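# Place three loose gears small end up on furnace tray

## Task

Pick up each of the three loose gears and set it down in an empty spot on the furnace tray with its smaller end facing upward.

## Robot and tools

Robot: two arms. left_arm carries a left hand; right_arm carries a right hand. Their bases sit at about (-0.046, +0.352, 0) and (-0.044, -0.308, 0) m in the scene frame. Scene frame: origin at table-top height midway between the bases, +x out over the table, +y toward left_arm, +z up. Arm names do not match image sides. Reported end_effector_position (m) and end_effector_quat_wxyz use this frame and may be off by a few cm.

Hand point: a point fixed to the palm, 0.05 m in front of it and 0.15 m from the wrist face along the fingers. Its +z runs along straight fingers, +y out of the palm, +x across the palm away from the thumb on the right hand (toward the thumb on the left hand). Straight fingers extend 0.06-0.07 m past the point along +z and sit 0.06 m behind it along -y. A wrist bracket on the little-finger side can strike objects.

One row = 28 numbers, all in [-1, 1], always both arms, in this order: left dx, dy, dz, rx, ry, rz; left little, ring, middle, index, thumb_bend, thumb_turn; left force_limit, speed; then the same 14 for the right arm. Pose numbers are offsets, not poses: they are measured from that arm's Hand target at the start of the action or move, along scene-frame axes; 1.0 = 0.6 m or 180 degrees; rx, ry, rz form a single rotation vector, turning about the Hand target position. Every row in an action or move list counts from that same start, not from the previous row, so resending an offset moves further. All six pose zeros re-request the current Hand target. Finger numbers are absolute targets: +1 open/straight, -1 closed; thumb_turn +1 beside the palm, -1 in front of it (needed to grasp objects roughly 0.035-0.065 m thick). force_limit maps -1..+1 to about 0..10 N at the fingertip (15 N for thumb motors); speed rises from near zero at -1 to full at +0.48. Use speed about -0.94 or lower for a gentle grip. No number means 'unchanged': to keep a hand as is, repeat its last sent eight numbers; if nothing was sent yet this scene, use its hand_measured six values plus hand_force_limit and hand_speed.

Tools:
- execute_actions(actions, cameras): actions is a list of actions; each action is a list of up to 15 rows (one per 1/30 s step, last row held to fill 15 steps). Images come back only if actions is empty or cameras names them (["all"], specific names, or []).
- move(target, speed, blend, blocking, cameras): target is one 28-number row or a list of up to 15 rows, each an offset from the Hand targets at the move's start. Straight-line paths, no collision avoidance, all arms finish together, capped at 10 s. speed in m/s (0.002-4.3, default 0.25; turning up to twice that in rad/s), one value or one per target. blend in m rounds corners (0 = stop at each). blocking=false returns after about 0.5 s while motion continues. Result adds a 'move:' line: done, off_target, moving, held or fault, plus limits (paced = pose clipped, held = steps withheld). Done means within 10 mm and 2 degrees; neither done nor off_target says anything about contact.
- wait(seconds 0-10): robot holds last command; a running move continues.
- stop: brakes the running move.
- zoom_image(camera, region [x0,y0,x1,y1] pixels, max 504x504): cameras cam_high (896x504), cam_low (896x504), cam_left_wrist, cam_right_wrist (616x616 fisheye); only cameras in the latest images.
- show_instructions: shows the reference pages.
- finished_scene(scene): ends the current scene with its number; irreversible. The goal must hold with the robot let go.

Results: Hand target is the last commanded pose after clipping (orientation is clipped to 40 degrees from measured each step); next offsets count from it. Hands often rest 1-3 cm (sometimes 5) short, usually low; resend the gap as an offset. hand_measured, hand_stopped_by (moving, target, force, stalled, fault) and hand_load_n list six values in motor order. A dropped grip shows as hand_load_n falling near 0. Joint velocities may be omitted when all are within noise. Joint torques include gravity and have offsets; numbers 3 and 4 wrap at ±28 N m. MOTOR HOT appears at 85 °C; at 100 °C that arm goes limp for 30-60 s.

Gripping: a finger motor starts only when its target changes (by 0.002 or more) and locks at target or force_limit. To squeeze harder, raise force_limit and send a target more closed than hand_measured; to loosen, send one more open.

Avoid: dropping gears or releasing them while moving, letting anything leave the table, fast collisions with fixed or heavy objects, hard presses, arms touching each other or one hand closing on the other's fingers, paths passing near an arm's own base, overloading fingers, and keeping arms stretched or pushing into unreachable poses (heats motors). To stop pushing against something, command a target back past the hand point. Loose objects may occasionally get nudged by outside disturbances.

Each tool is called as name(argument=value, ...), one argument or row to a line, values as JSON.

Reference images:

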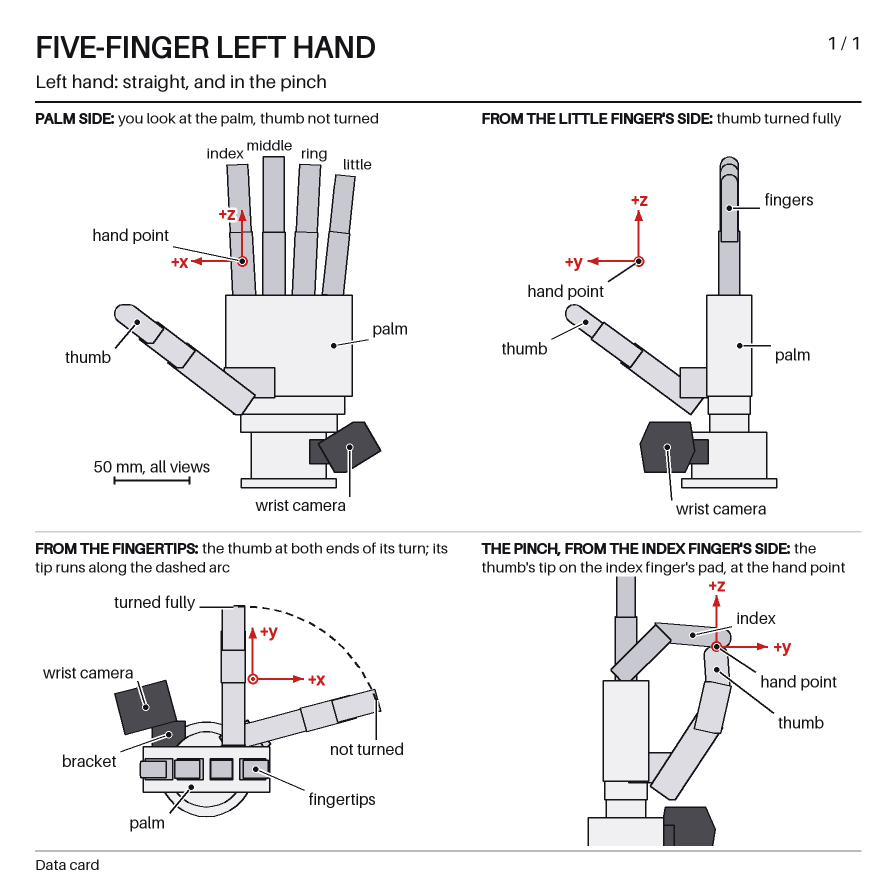

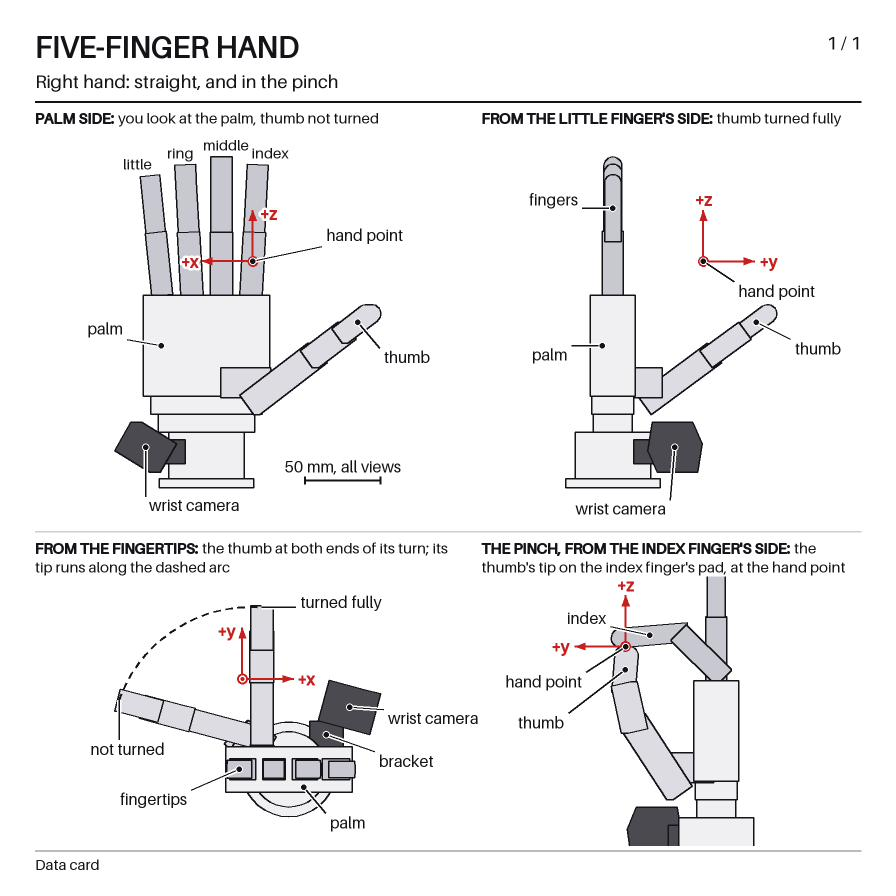

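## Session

execute_actions(
  actions=[],
)

zoom_image(
  camera="cam_high",
  region=[350, 130, 600, 270],
)

zoom_image(
  camera="cam_high",
  region=[350, 250, 600, 390],
)

Scene clock: 0.00 s.
left_arm: end_effector_position=(+0.3408, +0.2103, +0.3567) hand_measured=(+1.000, +1.000, +1.000, +1.000, +1.000, +1.000) hand_load_n=(+0.0, +0.0, +0.0, +0.0, +0.0, +0.0) hand_stopped_by=(target, target, target, target, target, target) hand_force_limit=0.00 hand_speed=-0.80 end_effector_quat_wxyz=(+0.370, +0.141, +0.774, -0.494) | right_arm: end_effector_position=(+0.1338, +0.1317, +0.1725) hand_measured=(+1.000, +1.000, +1.000, +1.000, +1.000, +1.000) hand_load_n=(+0.0, +0.0, +0.0, +0.0, +0.0, +0.0) hand_stopped_by=(target, target, target, target, target, target) hand_force_limit=0.00 hand_speed=-0.80 end_effector_quat_wxyz=(-0.294, +0.677, +0.225, +0.636)
Joint positions: left_arm=[0.003 0.912 0.989 -0.59 1.063 1.279] | right_arm=[1.563 1.434 0.533 0.874 0.823 -1.439]
Joint velocities: within noise
Joint torques (N m): no reading
Motor temperatures (°C): left_arm=[28 27 38 26 29 30] | right_arm=[31 29 30 27 28 26]
Heat: left arm: hottest elbow 38 °C; right arm: hottest waist 31 °C.
Hand target: left_arm +0.3443, +0.2103, +0.3745; +0.384, +0.150, +0.767, -0.491 | right_arm +0.1338, +0.1367, +0.1772; -0.298, +0.675, +0.221, +0.638
camera_calibration:
cam_left_wrist: T_world_to_cam=[[-0.712568, -0.512081, 0.479604, 0.180159], [-0.693448, 0.410115, -0.592398, 0.357765], [0.106663, -0.754704, -0.647337, 0.472412], [0, 0, 0, 1]] pos_world=[0.326078, 0.302063, 0.431344]
cam_right_wrist: T_world_to_cam=[[0.656855, -0.734087, 0.172212, -0.0236828], [-0.272399, -0.443995, -0.85362, 0.247154], [0.703093, 0.513795, -0.491605, 0.0391822], [0, 0, 0, 1]] pos_world=[0.0553321, 0.0722182, 0.234316]

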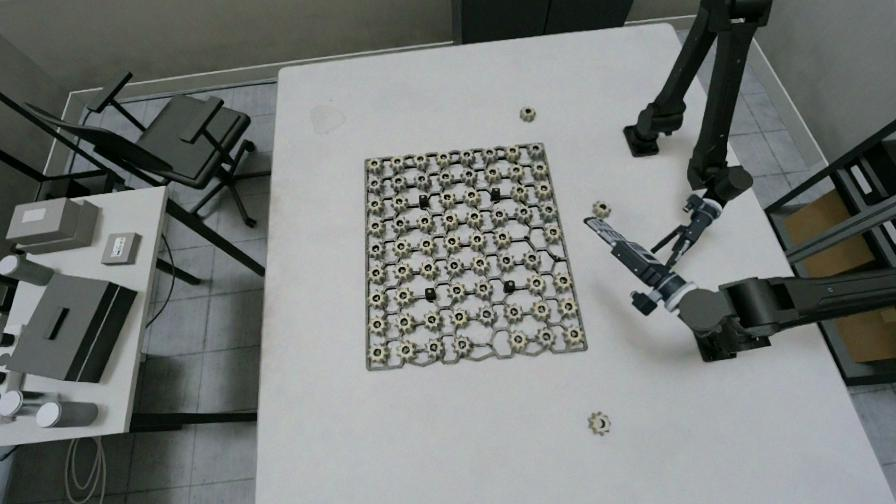

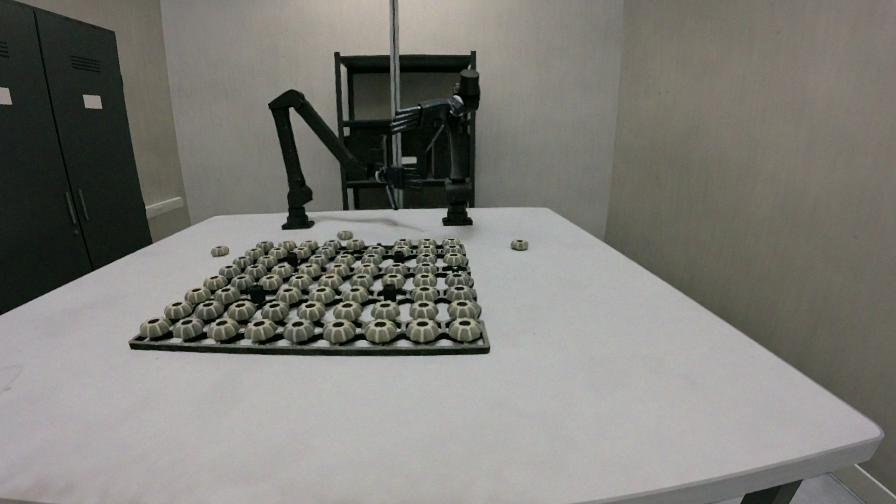

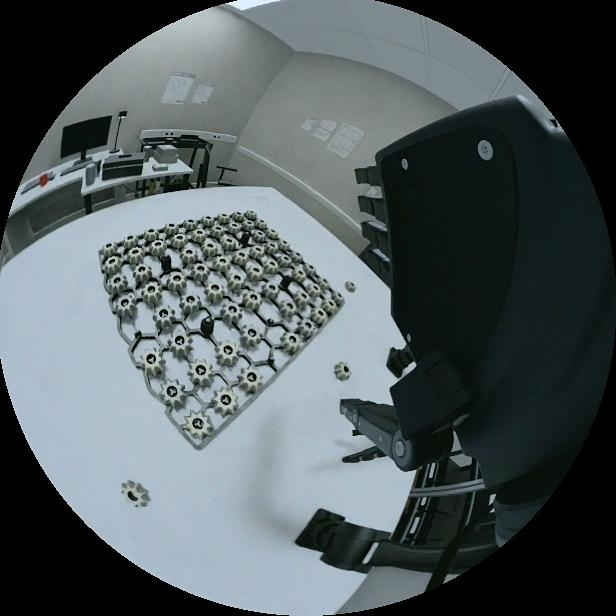

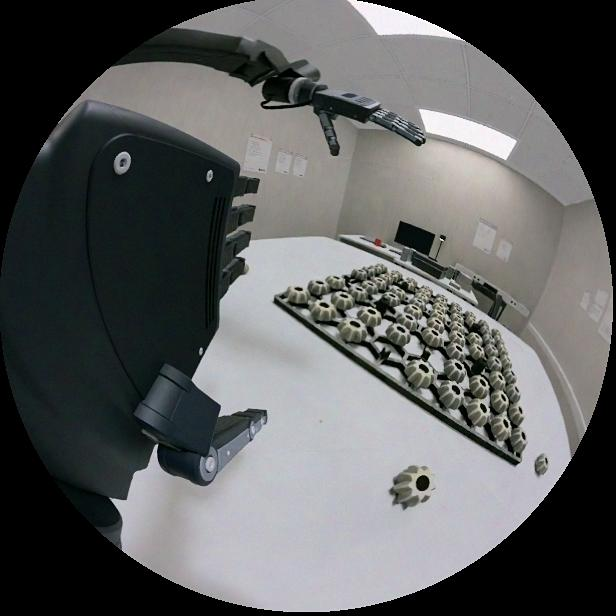

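Scaled by 2.016.

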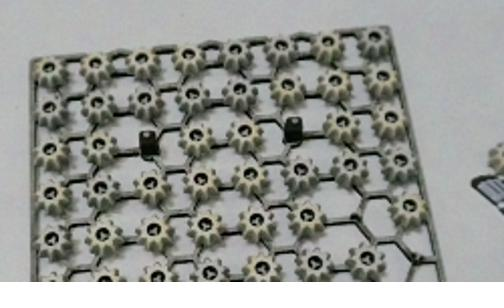

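Scaled by 2.016.

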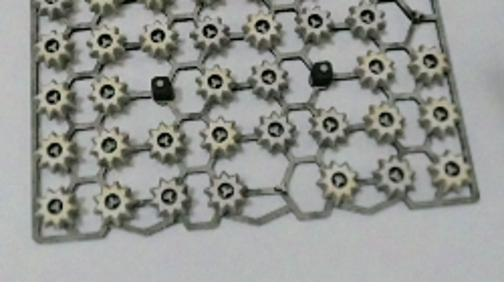

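zoom_image(
  camera="cam_high",
  region=[500, 190, 600, 290],
)

zoom_image(
  camera="cam_high",
  region=[440, 280, 600, 380],
)

zoom_image(
  camera="cam_high",
  region=[355, 140, 455, 260],
)

zoom_image(
  camera="cam_high",
  region=[355, 250, 455, 380],
)

zoom_image(
  camera="cam_left_wrist",
  region=[90, 200, 350, 460],
)

Scaled by 5.040.

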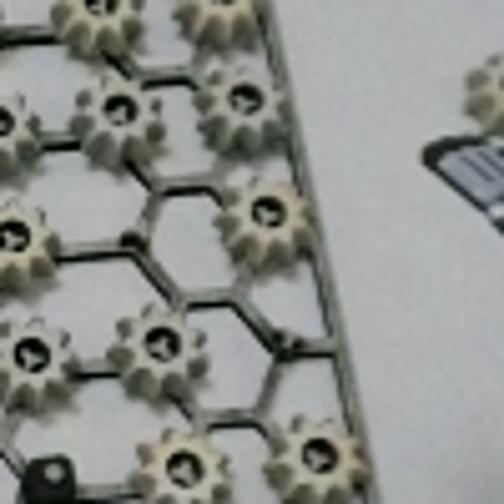

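Scaled by 3.150.

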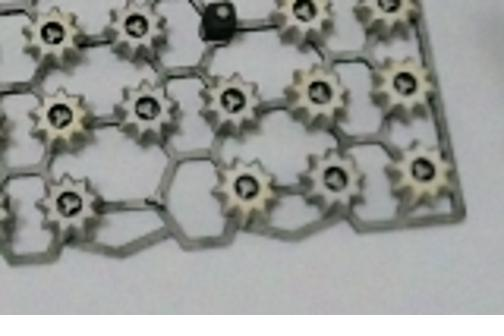

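Scaled by 4.200.

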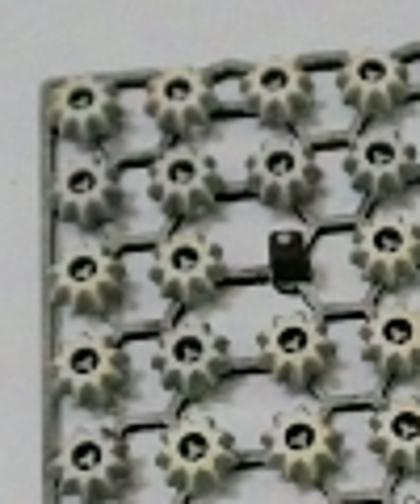

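Scaled by 3.877.

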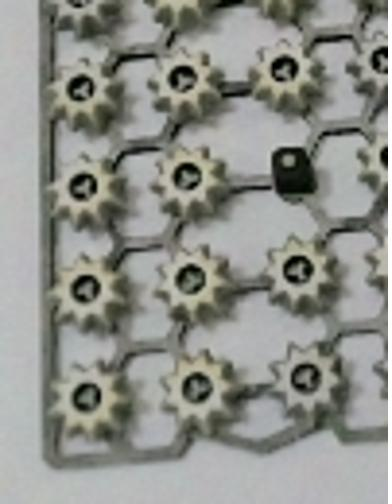

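Scaled by 1.938 from the camera's 616x616 image, which has a finer 880x880 frame.

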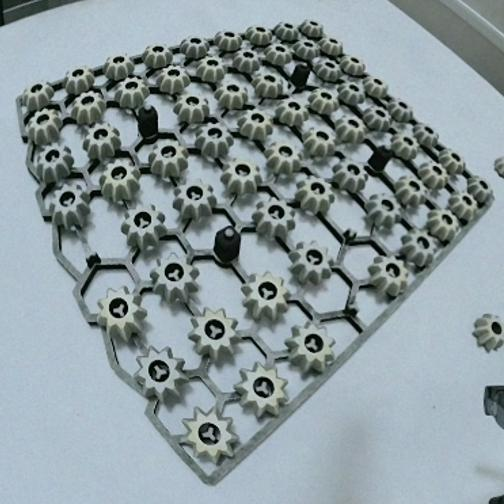

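zoom_image(
  camera="cam_left_wrist",
  region=[105, 463, 165, 523],
)

zoom_image(
  camera="cam_left_wrist",
  region=[315, 340, 375, 400],
)

zoom_image(
  camera="cam_high",
  region=[500, 90, 560, 140],
)

zoom_image(
  camera="cam_right_wrist",
  region=[370, 440, 460, 530],
)

zoom_image(
  camera="cam_high",
  region=[570, 395, 630, 445],
)

Scaled by 8.400 from the camera's 616x616 image, which has a finer 880x880 frame.

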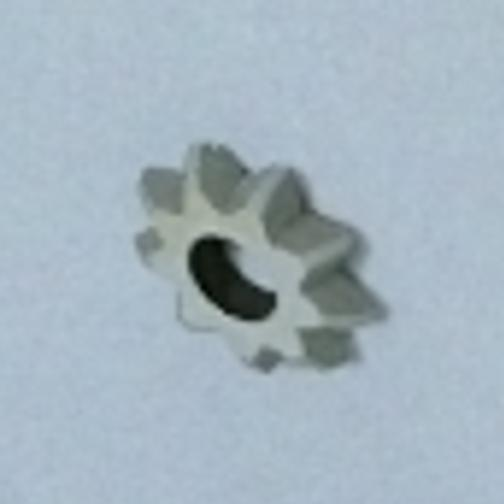

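Scaled by 8.400 from the camera's 616x616 image, which has a finer 880x880 frame.

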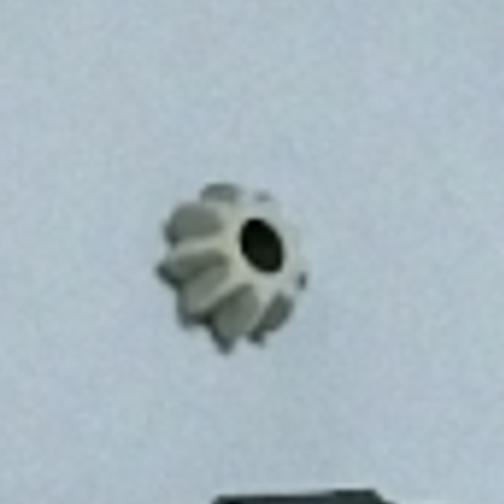

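Scaled by 8.400.

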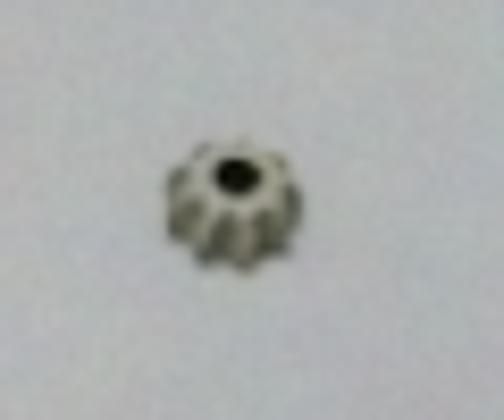

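Scaled by 5.600 from the camera's 616x616 image, which has a finer 880x880 frame.

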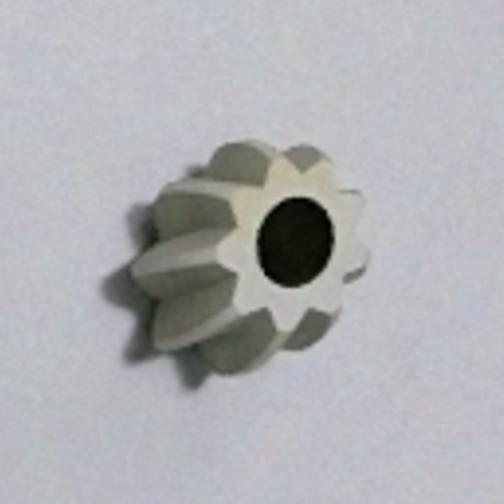

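Scaled by 8.400.

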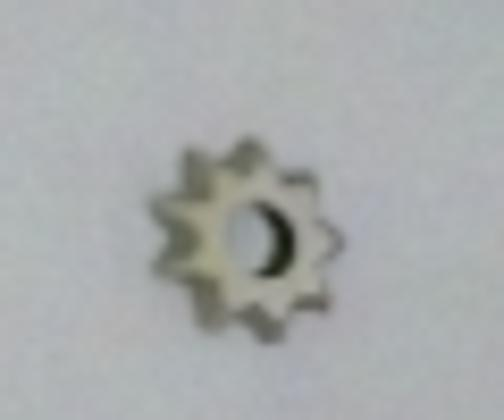

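move(
  target=[-0.0138, 0.508, -0.3575, -0.1940,0.2451,0.5094, -1,-1,0.25,0.25,1,-1,0,0.3, 0.052,-0.301,-0.062,0.2224,0.4190,-0.1646,-1,-1,0.25,0.25,1,-1,0,0.3],
  speed=0.3,
  cameras=["all"],
)

Scene clock: 60.63 s.
left_arm: end_effector_position=(+0.3266, +0.5079, +0.1436) hand_measured=(-1.000, -1.000, +0.250, +0.250, +1.000, -1.000) hand_load_n=(+0.0, +0.0, +0.0, +0.0, +0.0, +0.0) hand_stopped_by=(target, target, target, target, target, target) hand_force_limit=0.00 hand_speed=0.30 end_effector_quat_wxyz=(-0.340, +0.702, -0.563, +0.272) | right_arm: end_effector_position=(+0.1682, -0.0389, +0.1477) hand_measured=(-1.000, -1.000, +0.250, +0.250, +1.000, -1.000) hand_load_n=(+0.0, +0.0, +0.0, +0.0, +0.0, +0.0) hand_stopped_by=(target, target, target, target, target, target) hand_force_limit=0.00 hand_speed=0.30 end_effector_quat_wxyz=(-0.411, +0.810, -0.371, +0.193)
Joint positions: left_arm=[0.557 1.03 0.68 -0.349 0.269 0.22] | right_arm=[0.866 0.729 0.521 -0.427 0.143 0.095]
Joint torques (N m): left_arm=[-1.49 -3.84 11.34 0.7 0.08 -0.19] | right_arm=[-0.67 -3.55 7.12 1.47 0.02 0.14]
Motor temperatures (°C): left_arm=[28 28 49 26 29 30] | right_arm=[31 30 34 27 28 26]
Heat: left arm: hottest elbow 49 °C; right arm: hottest elbow 34 °C.
Hand target: left_arm +0.3360, +0.5151, +0.1601; -0.350, +0.702, -0.555, +0.277 | right_arm +0.1648, -0.0438, +0.1400; -0.405, +0.811, -0.378, +0.188
Off the commanded pose: left_arm 0.020 m, 2 deg | right_arm 0.010 m, 1 deg.
move: off_target (left_arm)
camera_calibration:
cam_left_wrist: T_world_to_cam=[[0.655744, -0.0836038, 0.75034, -0.278738], [-0.322184, -0.929799, 0.177966, 0.548377], [0.682787, -0.358448, -0.636646, 0.169691], [0, 0, 0, 1]] pos_world=[0.243596, 0.547402, 0.219589]
cam_right_wrist: T_world_to_cam=[[-0.257668, -0.59738, -0.759437, 0.129432], [-0.951246, 0.294731, 0.0909087, 0.163052], [0.169522, 0.745835, -0.644199, 0.211707], [0, 0, 0, 1]] pos_world=[0.152564, -0.128635, 0.219854]

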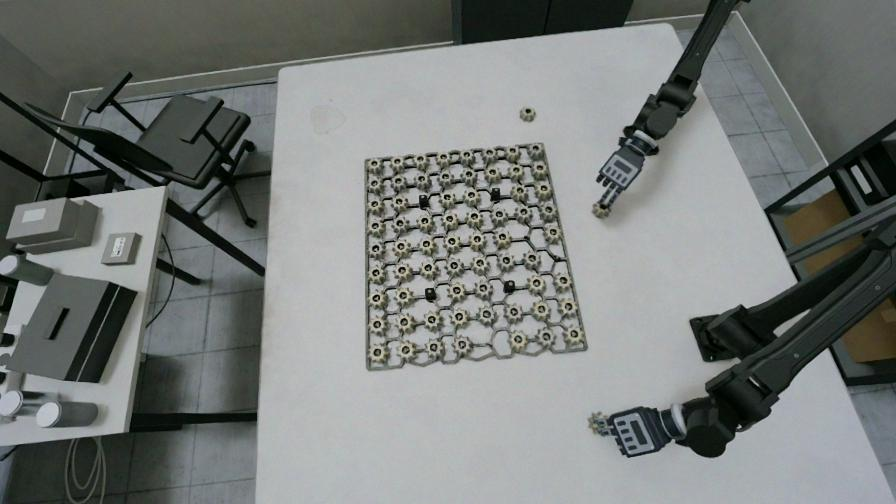

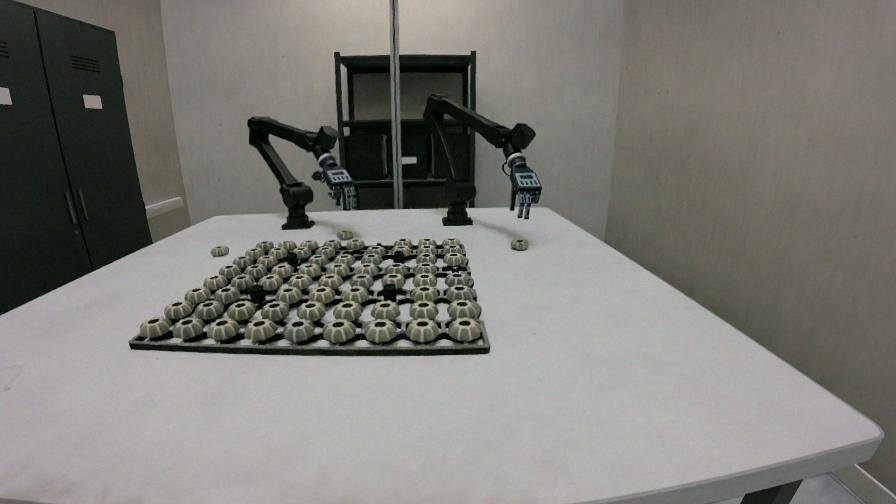

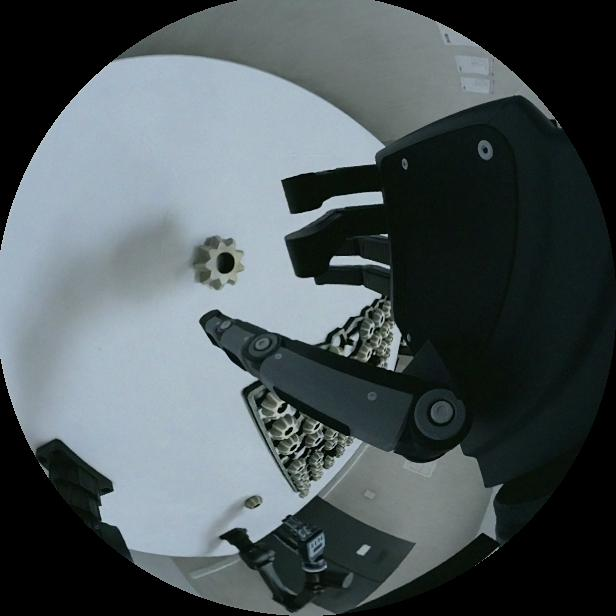

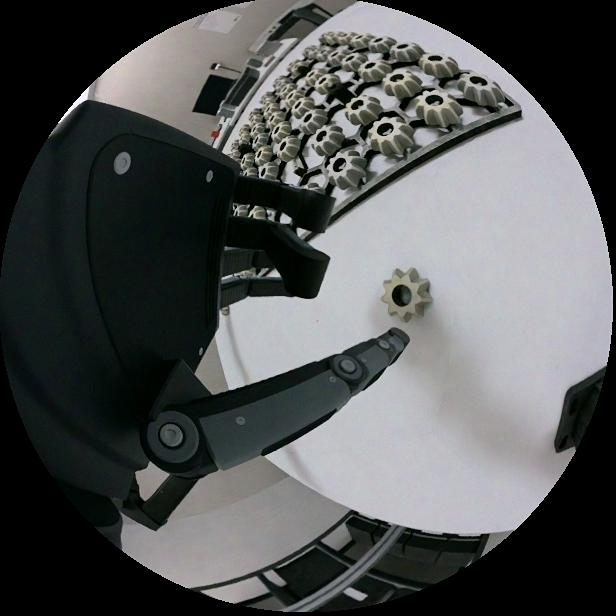

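zoom_image(
  camera="cam_left_wrist",
  region=[185, 230, 255, 300],
)

zoom_image(
  camera="cam_right_wrist",
  region=[370, 260, 440, 330],
)

Scaled by 7.200 from the camera's 616x616 image, which has a finer 880x880 frame.

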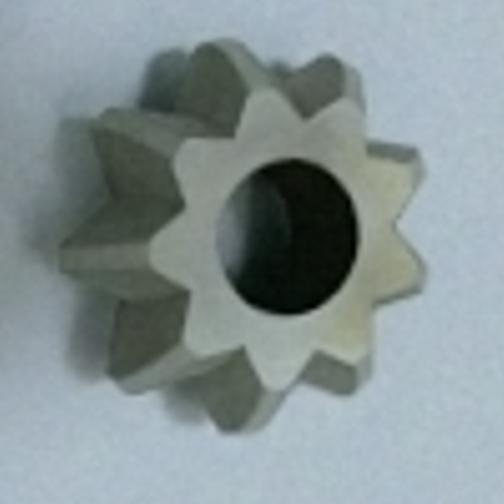

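Scaled by 7.200 from the camera's 616x616 image, which has a finer 880x880 frame.

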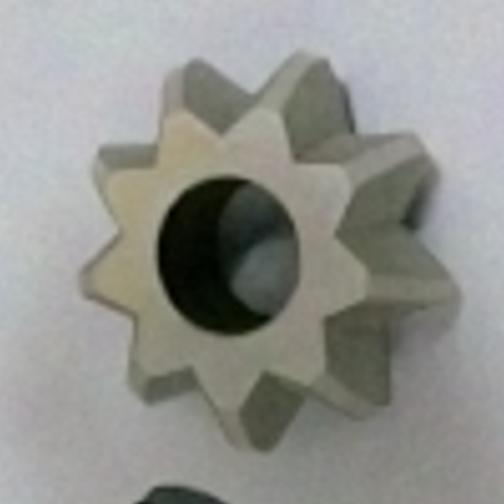

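move(
  target=[0.0057, 0.0173, -0.185, 0,0,0, -1,-1,0.25,0.25,1,-1,0,0.3, 0.0037,-0.0037,-0.1567,0,0,0,-1,-1,0.25,0.25,1,-1,0,0.3],
  speed=0.12,
  cameras=["cam_left_wrist","cam_right_wrist"],
)

zoom_image(
  camera="cam_left_wrist",
  region=[200, 220, 340, 360],
)

zoom_image(
  camera="cam_right_wrist",
  region=[280, 220, 420, 360],
)

Scene clock: 76.83 s.
left_arm: end_effector_position=(+0.3380, +0.5216, +0.0482) hand_measured=(-1.000, -1.000, +0.250, +0.250, +1.000, -1.000) hand_load_n=(+0.0, +0.0, +0.0, +0.0, +0.0, +0.0) hand_stopped_by=(target, target, target, target, target, target) hand_force_limit=0.00 hand_speed=0.30 end_effector_quat_wxyz=(-0.344, +0.704, -0.557, +0.275) | right_arm: end_effector_position=(+0.1657, -0.0430, +0.0500) hand_measured=(-1.000, -1.000, +0.250, +0.250, +1.000, -1.000) hand_load_n=(+0.0, +0.0, +0.0, +0.0, +0.0, +0.0) hand_stopped_by=(target, target, target, target, target, target) hand_force_limit=0.00 hand_speed=0.30 end_effector_quat_wxyz=(-0.405, +0.813, -0.373, +0.188)
Joint positions: left_arm=[0.575 1.257 0.543 0.024 0.28 0.219] | right_arm=[0.857 0.891 0.316 -0.077 0.131 0.095]
Joint torques (N m): left_arm=[-1.2 -5.07 7.08 1.52 0.28 -0.04] | right_arm=[-1.14 -3.37 6.32 2.4 0.02 0.07]
Heat: left arm: hottest elbow 52 °C; right arm: hottest elbow 35 °C.
Hand target: left_arm +0.3394, +0.5255, +0.0490; -0.350, +0.702, -0.555, +0.277 | right_arm +0.1671, -0.0461, +0.0459; -0.405, +0.811, -0.378, +0.188
Off the commanded pose: left_arm 0.004 m, 1 deg | right_arm 0.005 m, 1 deg.
move: done
camera_calibration:
cam_left_wrist: T_world_to_cam=[[0.647287, -0.0759103, 0.758457, -0.21507], [-0.315292, -0.93258, 0.175741, 0.580991], [0.693981, -0.35289, -0.627581, 0.0988621], [0, 0, 0, 1]] pos_world=[0.253785, 0.560382, 0.123061]
cam_right_wrist: T_world_to_cam=[[-0.269937, -0.603885, -0.749971, 0.0535667], [-0.949708, 0.295361, 0.104, 0.169927], [0.158709, 0.740327, -0.653244, 0.15425], [0, 0, 0, 1]] pos_world=[0.15136, -0.132037, 0.123264]
Images, in order (width x height): cam_left_wrist 616x616, cam_right_wrist 616x616.

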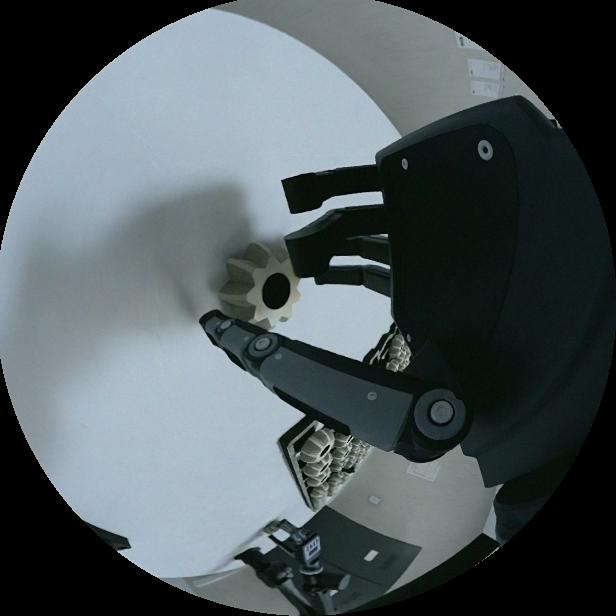

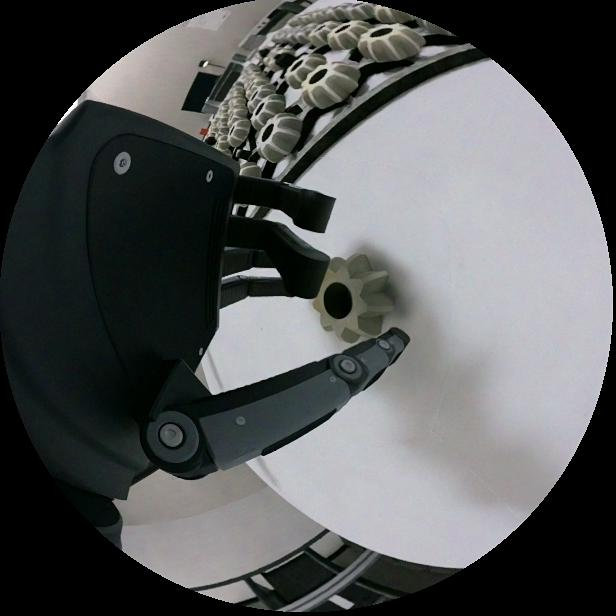

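Scaled by 3.600 from the camera's 616x616 image, which has a finer 880x880 frame.

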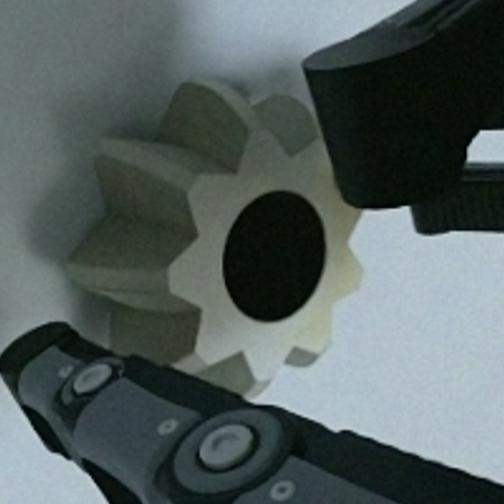

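Scaled by 3.600 from the camera's 616x616 image, which has a finer 880x880 frame.

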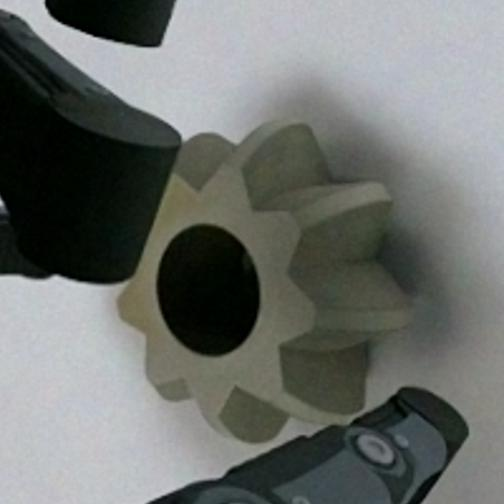

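move(
  target=[0.003, 0.0, -0.026, 0,0,0, -1,-1,0.25,0.25,1,-1,0,0.3, 0.0105,-0.0005,-0.0305,0,0,0,-1,-1,0.25,0.25,1,-1,0,0.3],
  speed=0.06,
  cameras=["cam_left_wrist","cam_right_wrist"],
)

zoom_image(
  camera="cam_left_wrist",
  region=[200, 220, 340, 360],
)

zoom_image(
  camera="cam_right_wrist",
  region=[280, 220, 420, 360],
)

Scene clock: 86.20 s.
left_arm: end_effector_position=(+0.3414, +0.5238, +0.0372) hand_measured=(-1.000, -1.000, +0.250, +0.250, +1.000, -1.000) hand_load_n=(+0.0, +0.0, +0.0, +0.0, +0.0, +0.0) hand_stopped_by=(target, target, target, target, target, target) hand_force_limit=0.00 hand_speed=0.30 end_effector_quat_wxyz=(-0.349, +0.701, -0.557, +0.277) | right_arm: end_effector_position=(+0.1733, -0.0408, +0.0351) hand_measured=(-1.000, -1.000, +0.250, +0.250, +1.000, -1.000) hand_load_n=(+0.0, +0.0, +0.0, +0.0, +0.0, +0.0) hand_stopped_by=(target, target, target, target, target, target) hand_force_limit=0.00 hand_speed=0.30 end_effector_quat_wxyz=(-0.410, +0.809, -0.378, +0.186)
Joint positions: left_arm=[0.575 1.296 0.53 0.087 0.28 0.219] | right_arm=[0.834 0.967 0.295 0.029 0.113 0.095]
Joint torques (N m): left_arm=[-1.44 -4.78 6.56 1.52 0.17 -0.07] | right_arm=[-1.14 -3.43 5.71 2.41 0.01 -0.05]
Heat: left arm: hottest elbow 52 °C; right arm: hottest elbow 35 °C.
Hand target: left_arm +0.3413, +0.5256, +0.0336; -0.350, +0.702, -0.554, +0.277 | right_arm +0.1735, -0.0463, +0.0278; -0.405, +0.811, -0.378, +0.188
Off the commanded pose: left_arm 0.004 m, 0 deg | right_arm 0.009 m, 1 deg.
move: done
camera_calibration:
cam_left_wrist: T_world_to_cam=[[0.63975, -0.0808854, 0.764315, -0.203807], [-0.317041, -0.933671, 0.166563, 0.5875], [0.700146, -0.348878, -0.62296, 0.0860795], [0, 0, 0, 1]] pos_world=[0.256379, 0.562078, 0.111541]
cam_right_wrist: T_world_to_cam=[[-0.276412, -0.590561, -0.758178, 0.0477104], [-0.946949, 0.301961, 0.110029, 0.177557], [0.163961, 0.748369, -0.642697, 0.140693], [0, 0, 0, 1]] pos_world=[0.158257, -0.13073, 0.10706]
Images, in order (width x height): cam_left_wrist 616x616, cam_right_wrist 616x616.

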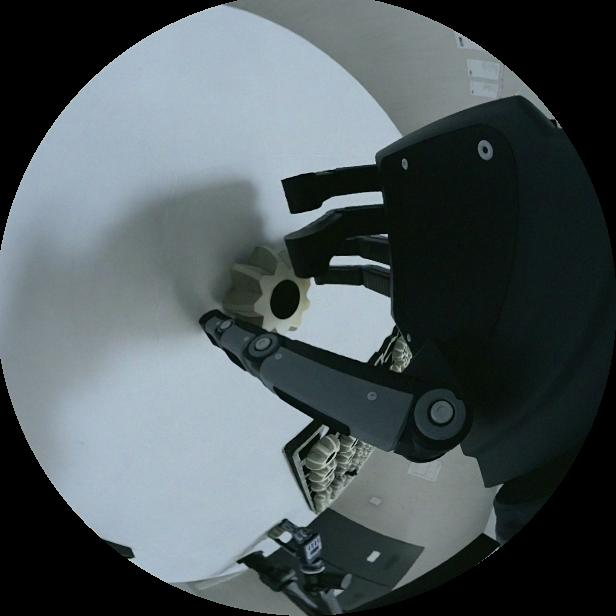

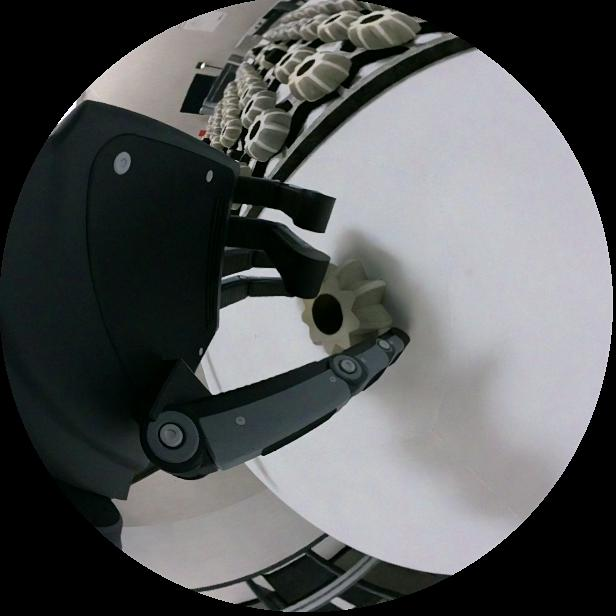

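Scaled by 3.600 from the camera's 616x616 image, which has a finer 880x880 frame.

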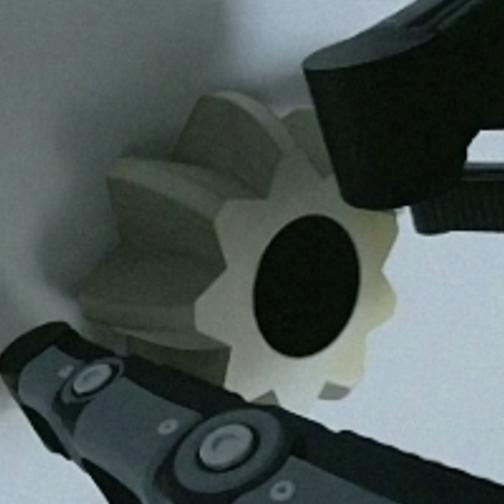

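Scaled by 3.600 from the camera's 616x616 image, which has a finer 880x880 frame.

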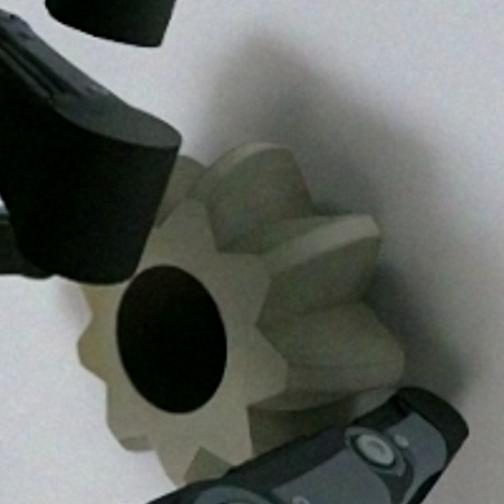

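move(
  target=[0.0, 0.0, -0.009, 0,0,0, -1,-1,0.25,0.25,1,-1,0,0.3, 0.0,0,-0.008,0,0,0,-1,-1,0.25,0.25,1,-1,0,0.3],
  speed=0.06,
)

move(
  target=[0.0, 0.0, 0, 0,0,0, -1,-1,-0.35,-0.35,0.3,-1,0.4,-0.9, 0.0,0,0,0,0,0,-1,-1,-0.35,-0.35,0.3,-1,0.4,-0.9],
  speed=0.06,
  cameras=["cam_left_wrist","cam_right_wrist"],
)

zoom_image(
  camera="cam_left_wrist",
  region=[200, 220, 340, 360],
)

zoom_image(
  camera="cam_right_wrist",
  region=[280, 220, 420, 360],
)

Scene clock: 95.23 s.
left_arm: end_effector_position=(+0.3431, +0.5249, +0.0362) hand_measured=(-1.000, -1.000, +0.250, +0.250, +1.000, -1.000) hand_load_n=(+0.0, +0.0, -1.5, +0.0, +0.0, +0.0) hand_stopped_by=(target, target, target, target, target, target) hand_force_limit=0.00 hand_speed=0.30 end_effector_quat_wxyz=(-0.354, +0.699, -0.556, +0.279) | right_arm: end_effector_position=(+0.1742, -0.0398, +0.0343) hand_measured=(-1.000, -1.000, +0.250, +0.250, +1.000, -1.000) hand_load_n=(+0.0, +0.0, -3.5, +0.0, +0.0, +0.0) hand_stopped_by=(target, target, target, target, target, target) hand_force_limit=0.00 hand_speed=0.30 end_effector_quat_wxyz=(-0.414, +0.807, -0.378, +0.187)
Joint positions: left_arm=[0.575 1.302 0.526 0.109 0.28 0.219] | right_arm=[0.834 0.973 0.289 0.052 0.113 0.095]
Joint torques (N m): left_arm=[-1.44 -4.25 6.3 1.51 0.16 -0.06] | right_arm=[-1.08 -2.73 5.49 2.48 0.01 -0.06]
Heat: left arm: hottest elbow 51 °C; right arm: hottest elbow 36 °C.
Hand target: left_arm +0.3412, +0.5255, +0.0281; -0.350, +0.702, -0.554, +0.277 | right_arm +0.1735, -0.0464, +0.0229; -0.405, +0.811, -0.378, +0.188
Off the commanded pose: left_arm 0.008 m, 1 deg | right_arm 0.013 m, 1 deg.
move: off_target (right_arm)

Scene clock: 96.53 s.
left_arm: end_effector_position=(+0.3434, +0.5250, +0.0348) hand_measured=(-1.000, -1.000, -0.016, +0.030, +0.880, -1.000) hand_load_n=(+0.0, +0.0, +7.5, +5.5, +12.5, +0.5) hand_stopped_by=(target, target, force, force, force, target) hand_force_limit=0.40 hand_speed=-0.90 end_effector_quat_wxyz=(-0.353, +0.699, -0.556, +0.279) | right_arm: end_effector_position=(+0.1748, -0.0389, +0.0326) hand_measured=(-1.000, -1.000, -0.008, -0.036, +0.874, -1.000) hand_load_n=(+0.0, +0.0, +5.0, +7.5, +12.0, +0.5) hand_stopped_by=(target, target, force, force, force, target) hand_force_limit=0.40 hand_speed=-0.90 end_effector_quat_wxyz=(-0.414, +0.807, -0.378, +0.187)
Joint positions: left_arm=[0.575 1.308 0.526 0.113 0.281 0.219] | right_arm=[0.834 0.984 0.289 0.063 0.112 0.095]
Joint torques (N m): left_arm=[-1.38 -4.54 6.27 1.37 0.16 -0.06] | right_arm=[-1.08 -3.49 5.46 2.14 0.04 -0.06]
Heat: left arm: hottest elbow 51 °C; right arm: hottest elbow 36 °C.
Hand target: left_arm +0.3412, +0.5254, +0.0280; -0.350, +0.702, -0.555, +0.277 | right_arm +0.1735, -0.0463, +0.0229; -0.405, +0.811, -0.378, +0.188
Off the commanded pose: left_arm 0.007 m, 1 deg | right_arm 0.012 m, 1 deg.
move: off_target (right_arm)
camera_calibration:
cam_left_wrist: T_world_to_cam=[[0.633288, -0.0851264, 0.76922, -0.198877], [-0.318674, -0.934442, 0.158949, 0.590948], [0.705261, -0.345791, -0.618898, 0.0801012], [0, 0, 0, 1]] pos_world=[0.257774, 0.562975, 0.108624]
cam_right_wrist: T_world_to_cam=[[-0.271612, -0.584935, -0.76425, 0.0468712], [-0.947754, 0.300612, 0.10675, 0.178864], [0.167301, 0.753315, -0.636024, 0.13683], [0, 0, 0, 1]] pos_world=[0.159358, -0.129428, 0.103755]
Images, in order (width x height): cam_left_wrist 616x616, cam_right_wrist 616x616.

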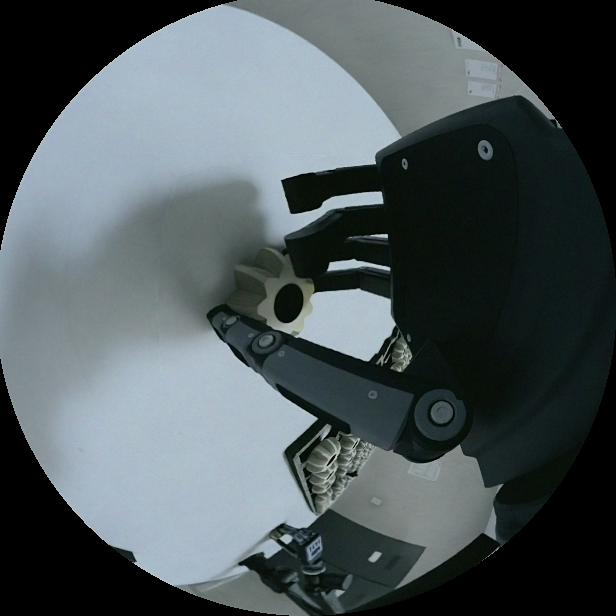

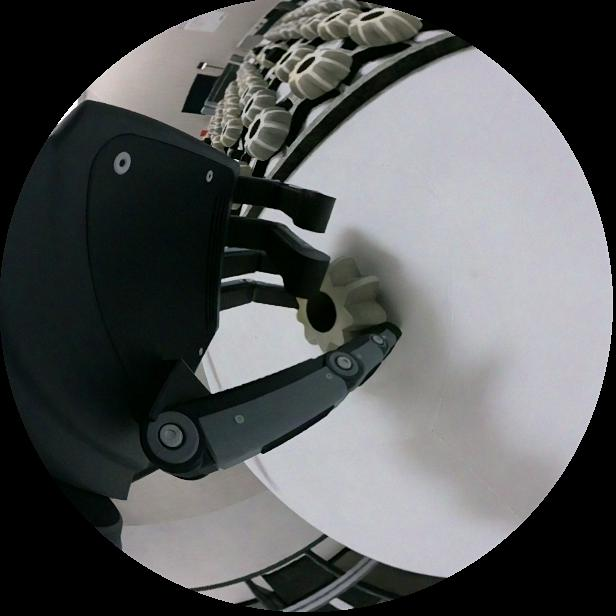

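Scaled by 3.600 from the camera's 616x616 image, which has a finer 880x880 frame.

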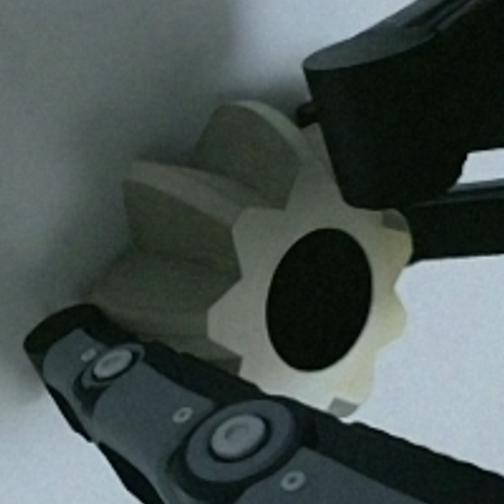

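Scaled by 3.600 from the camera's 616x616 image, which has a finer 880x880 frame.

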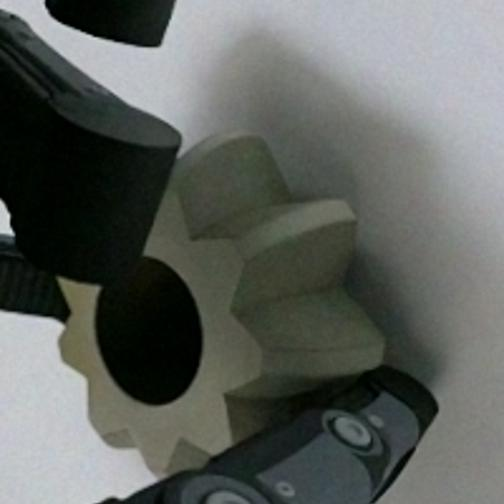

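move(
  target=[
    [0.03, 0.013, 0.1, 0,0,0, -1,-1,-0.35,-0.35,0.3,-1,0.4,-0.9, 0.02,0.023,0.1,0,0,0,-1,-1,-0.35,-0.35,0.3,-1,0.4,-0.9],
    [0.05, 0.02, 0.2, 0,0,0, -1,-1,-0.35,-0.35,0.3,-1,0.4,-0.9, 0.03,0.033,0.2,0,0,0,-1,-1,-0.35,-0.35,0.3,-1,0.4,-0.9],
  ],
  speed=[0.06,0.1],
  blend=[0.01,0],
  cameras=["cam_left_wrist","cam_right_wrist"],
)

Scene clock: 109.47 s.
left_arm: end_effector_position=(+0.3539, +0.5307, +0.1202) hand_measured=(-1.000, -1.000, -0.018, +0.030, +0.876, -1.000) hand_load_n=(+0.0, +0.0, +0.0, +0.0, +0.0, +0.0) hand_stopped_by=(target, target, force, force, force, target) hand_force_limit=0.40 hand_speed=-0.90 end_effector_quat_wxyz=(-0.330, +0.711, -0.561, +0.267) | right_arm: end_effector_position=(+0.1717, -0.0427, +0.1017) hand_measured=(-1.000, -1.000, -0.008, -0.036, +0.874, -1.000) hand_load_n=(+0.0, +0.0, +5.5, +7.5, +12.5, +0.5) hand_stopped_by=(target, target, force, force, force, target) hand_force_limit=0.40 hand_speed=-0.90 end_effector_quat_wxyz=(-0.370, +0.828, -0.383, +0.175)
Joint positions: left_arm=[0.568 1.181 0.728 -0.273 0.269 0.219] | right_arm=[0.834 0.844 0.488 -0.377 0.112 0.092]
Joint torques (N m): left_arm=[-2.32 -6.07 12.1 0.66 0.06 -0.18] | right_arm=[-1.08 -5.01 12.9 1.74 0.08 -0.03]
Heat: left arm: hottest elbow 51 °C; right arm: hottest elbow 36 °C.
Hand target: left_arm +0.3712, +0.5374, +0.1482; -0.350, +0.702, -0.555, +0.277 | right_arm +0.1914, -0.0266, +0.1429; -0.405, +0.811, -0.378, +0.188
Off the commanded pose: left_arm 0.033 m, 3 deg | right_arm 0.049 m, 5 deg.
move: off_target (left_arm, right_arm)
camera_calibration:
cam_left_wrist: T_world_to_cam=[[0.67248, -0.0648077, 0.737273, -0.291509], [-0.307766, -0.930433, 0.198932, 0.575199], [0.673091, -0.360686, -0.645643, 0.149983], [0, 0, 0, 1]] pos_world=[0.272108, 0.570389, 0.197331]
cam_right_wrist: T_world_to_cam=[[-0.317947, -0.641825, -0.697833, 0.0954668], [-0.94016, 0.308534, 0.144585, 0.164912], [0.122507, 0.702045, -0.701516, 0.196337], [0, 0, 0, 1]] pos_world=[0.161345, -0.127446, 0.18051]
Images, in order (width x height): cam_left_wrist 616x616, cam_right_wrist 616x616.

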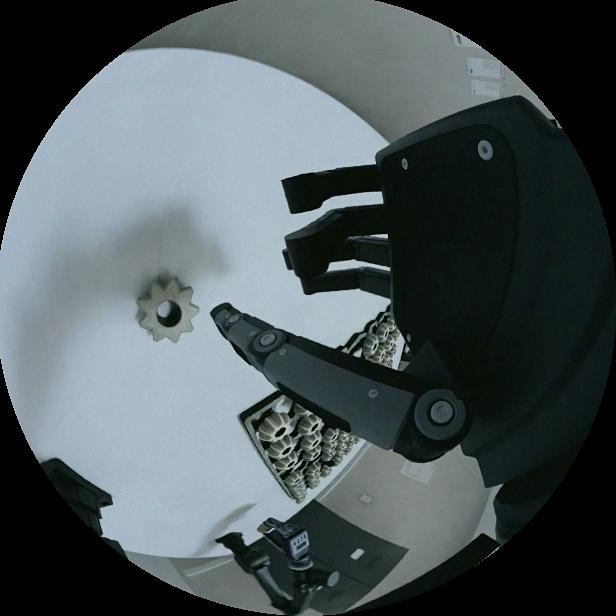

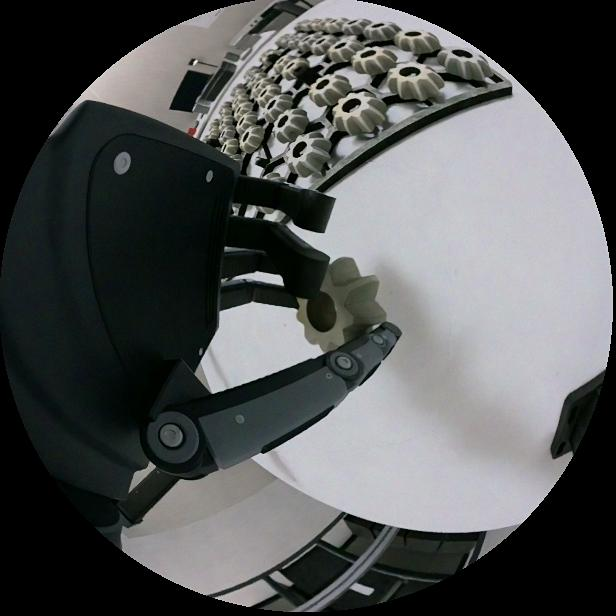

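zoom_image(
  camera="cam_left_wrist",
  region=[130, 270, 210, 350],
)

zoom_image(
  camera="cam_right_wrist",
  region=[280, 220, 420, 360],
)

Scaled by 6.300 from the camera's 616x616 image, which has a finer 880x880 frame.

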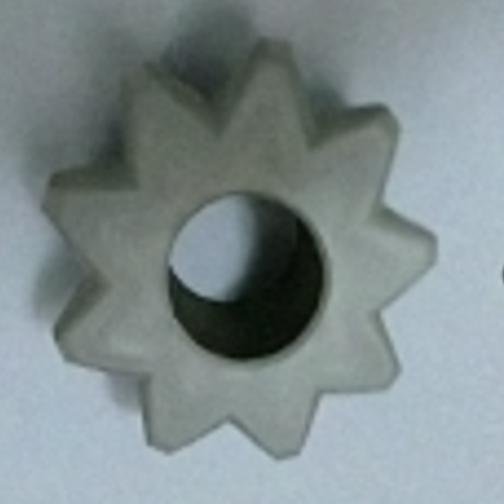

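Scaled by 3.600 from the camera's 616x616 image, which has a finer 880x880 frame.

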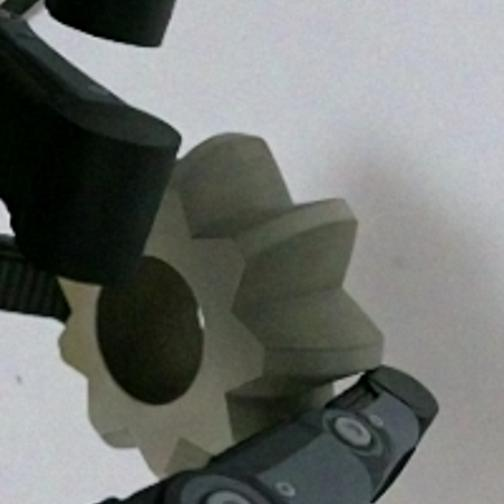

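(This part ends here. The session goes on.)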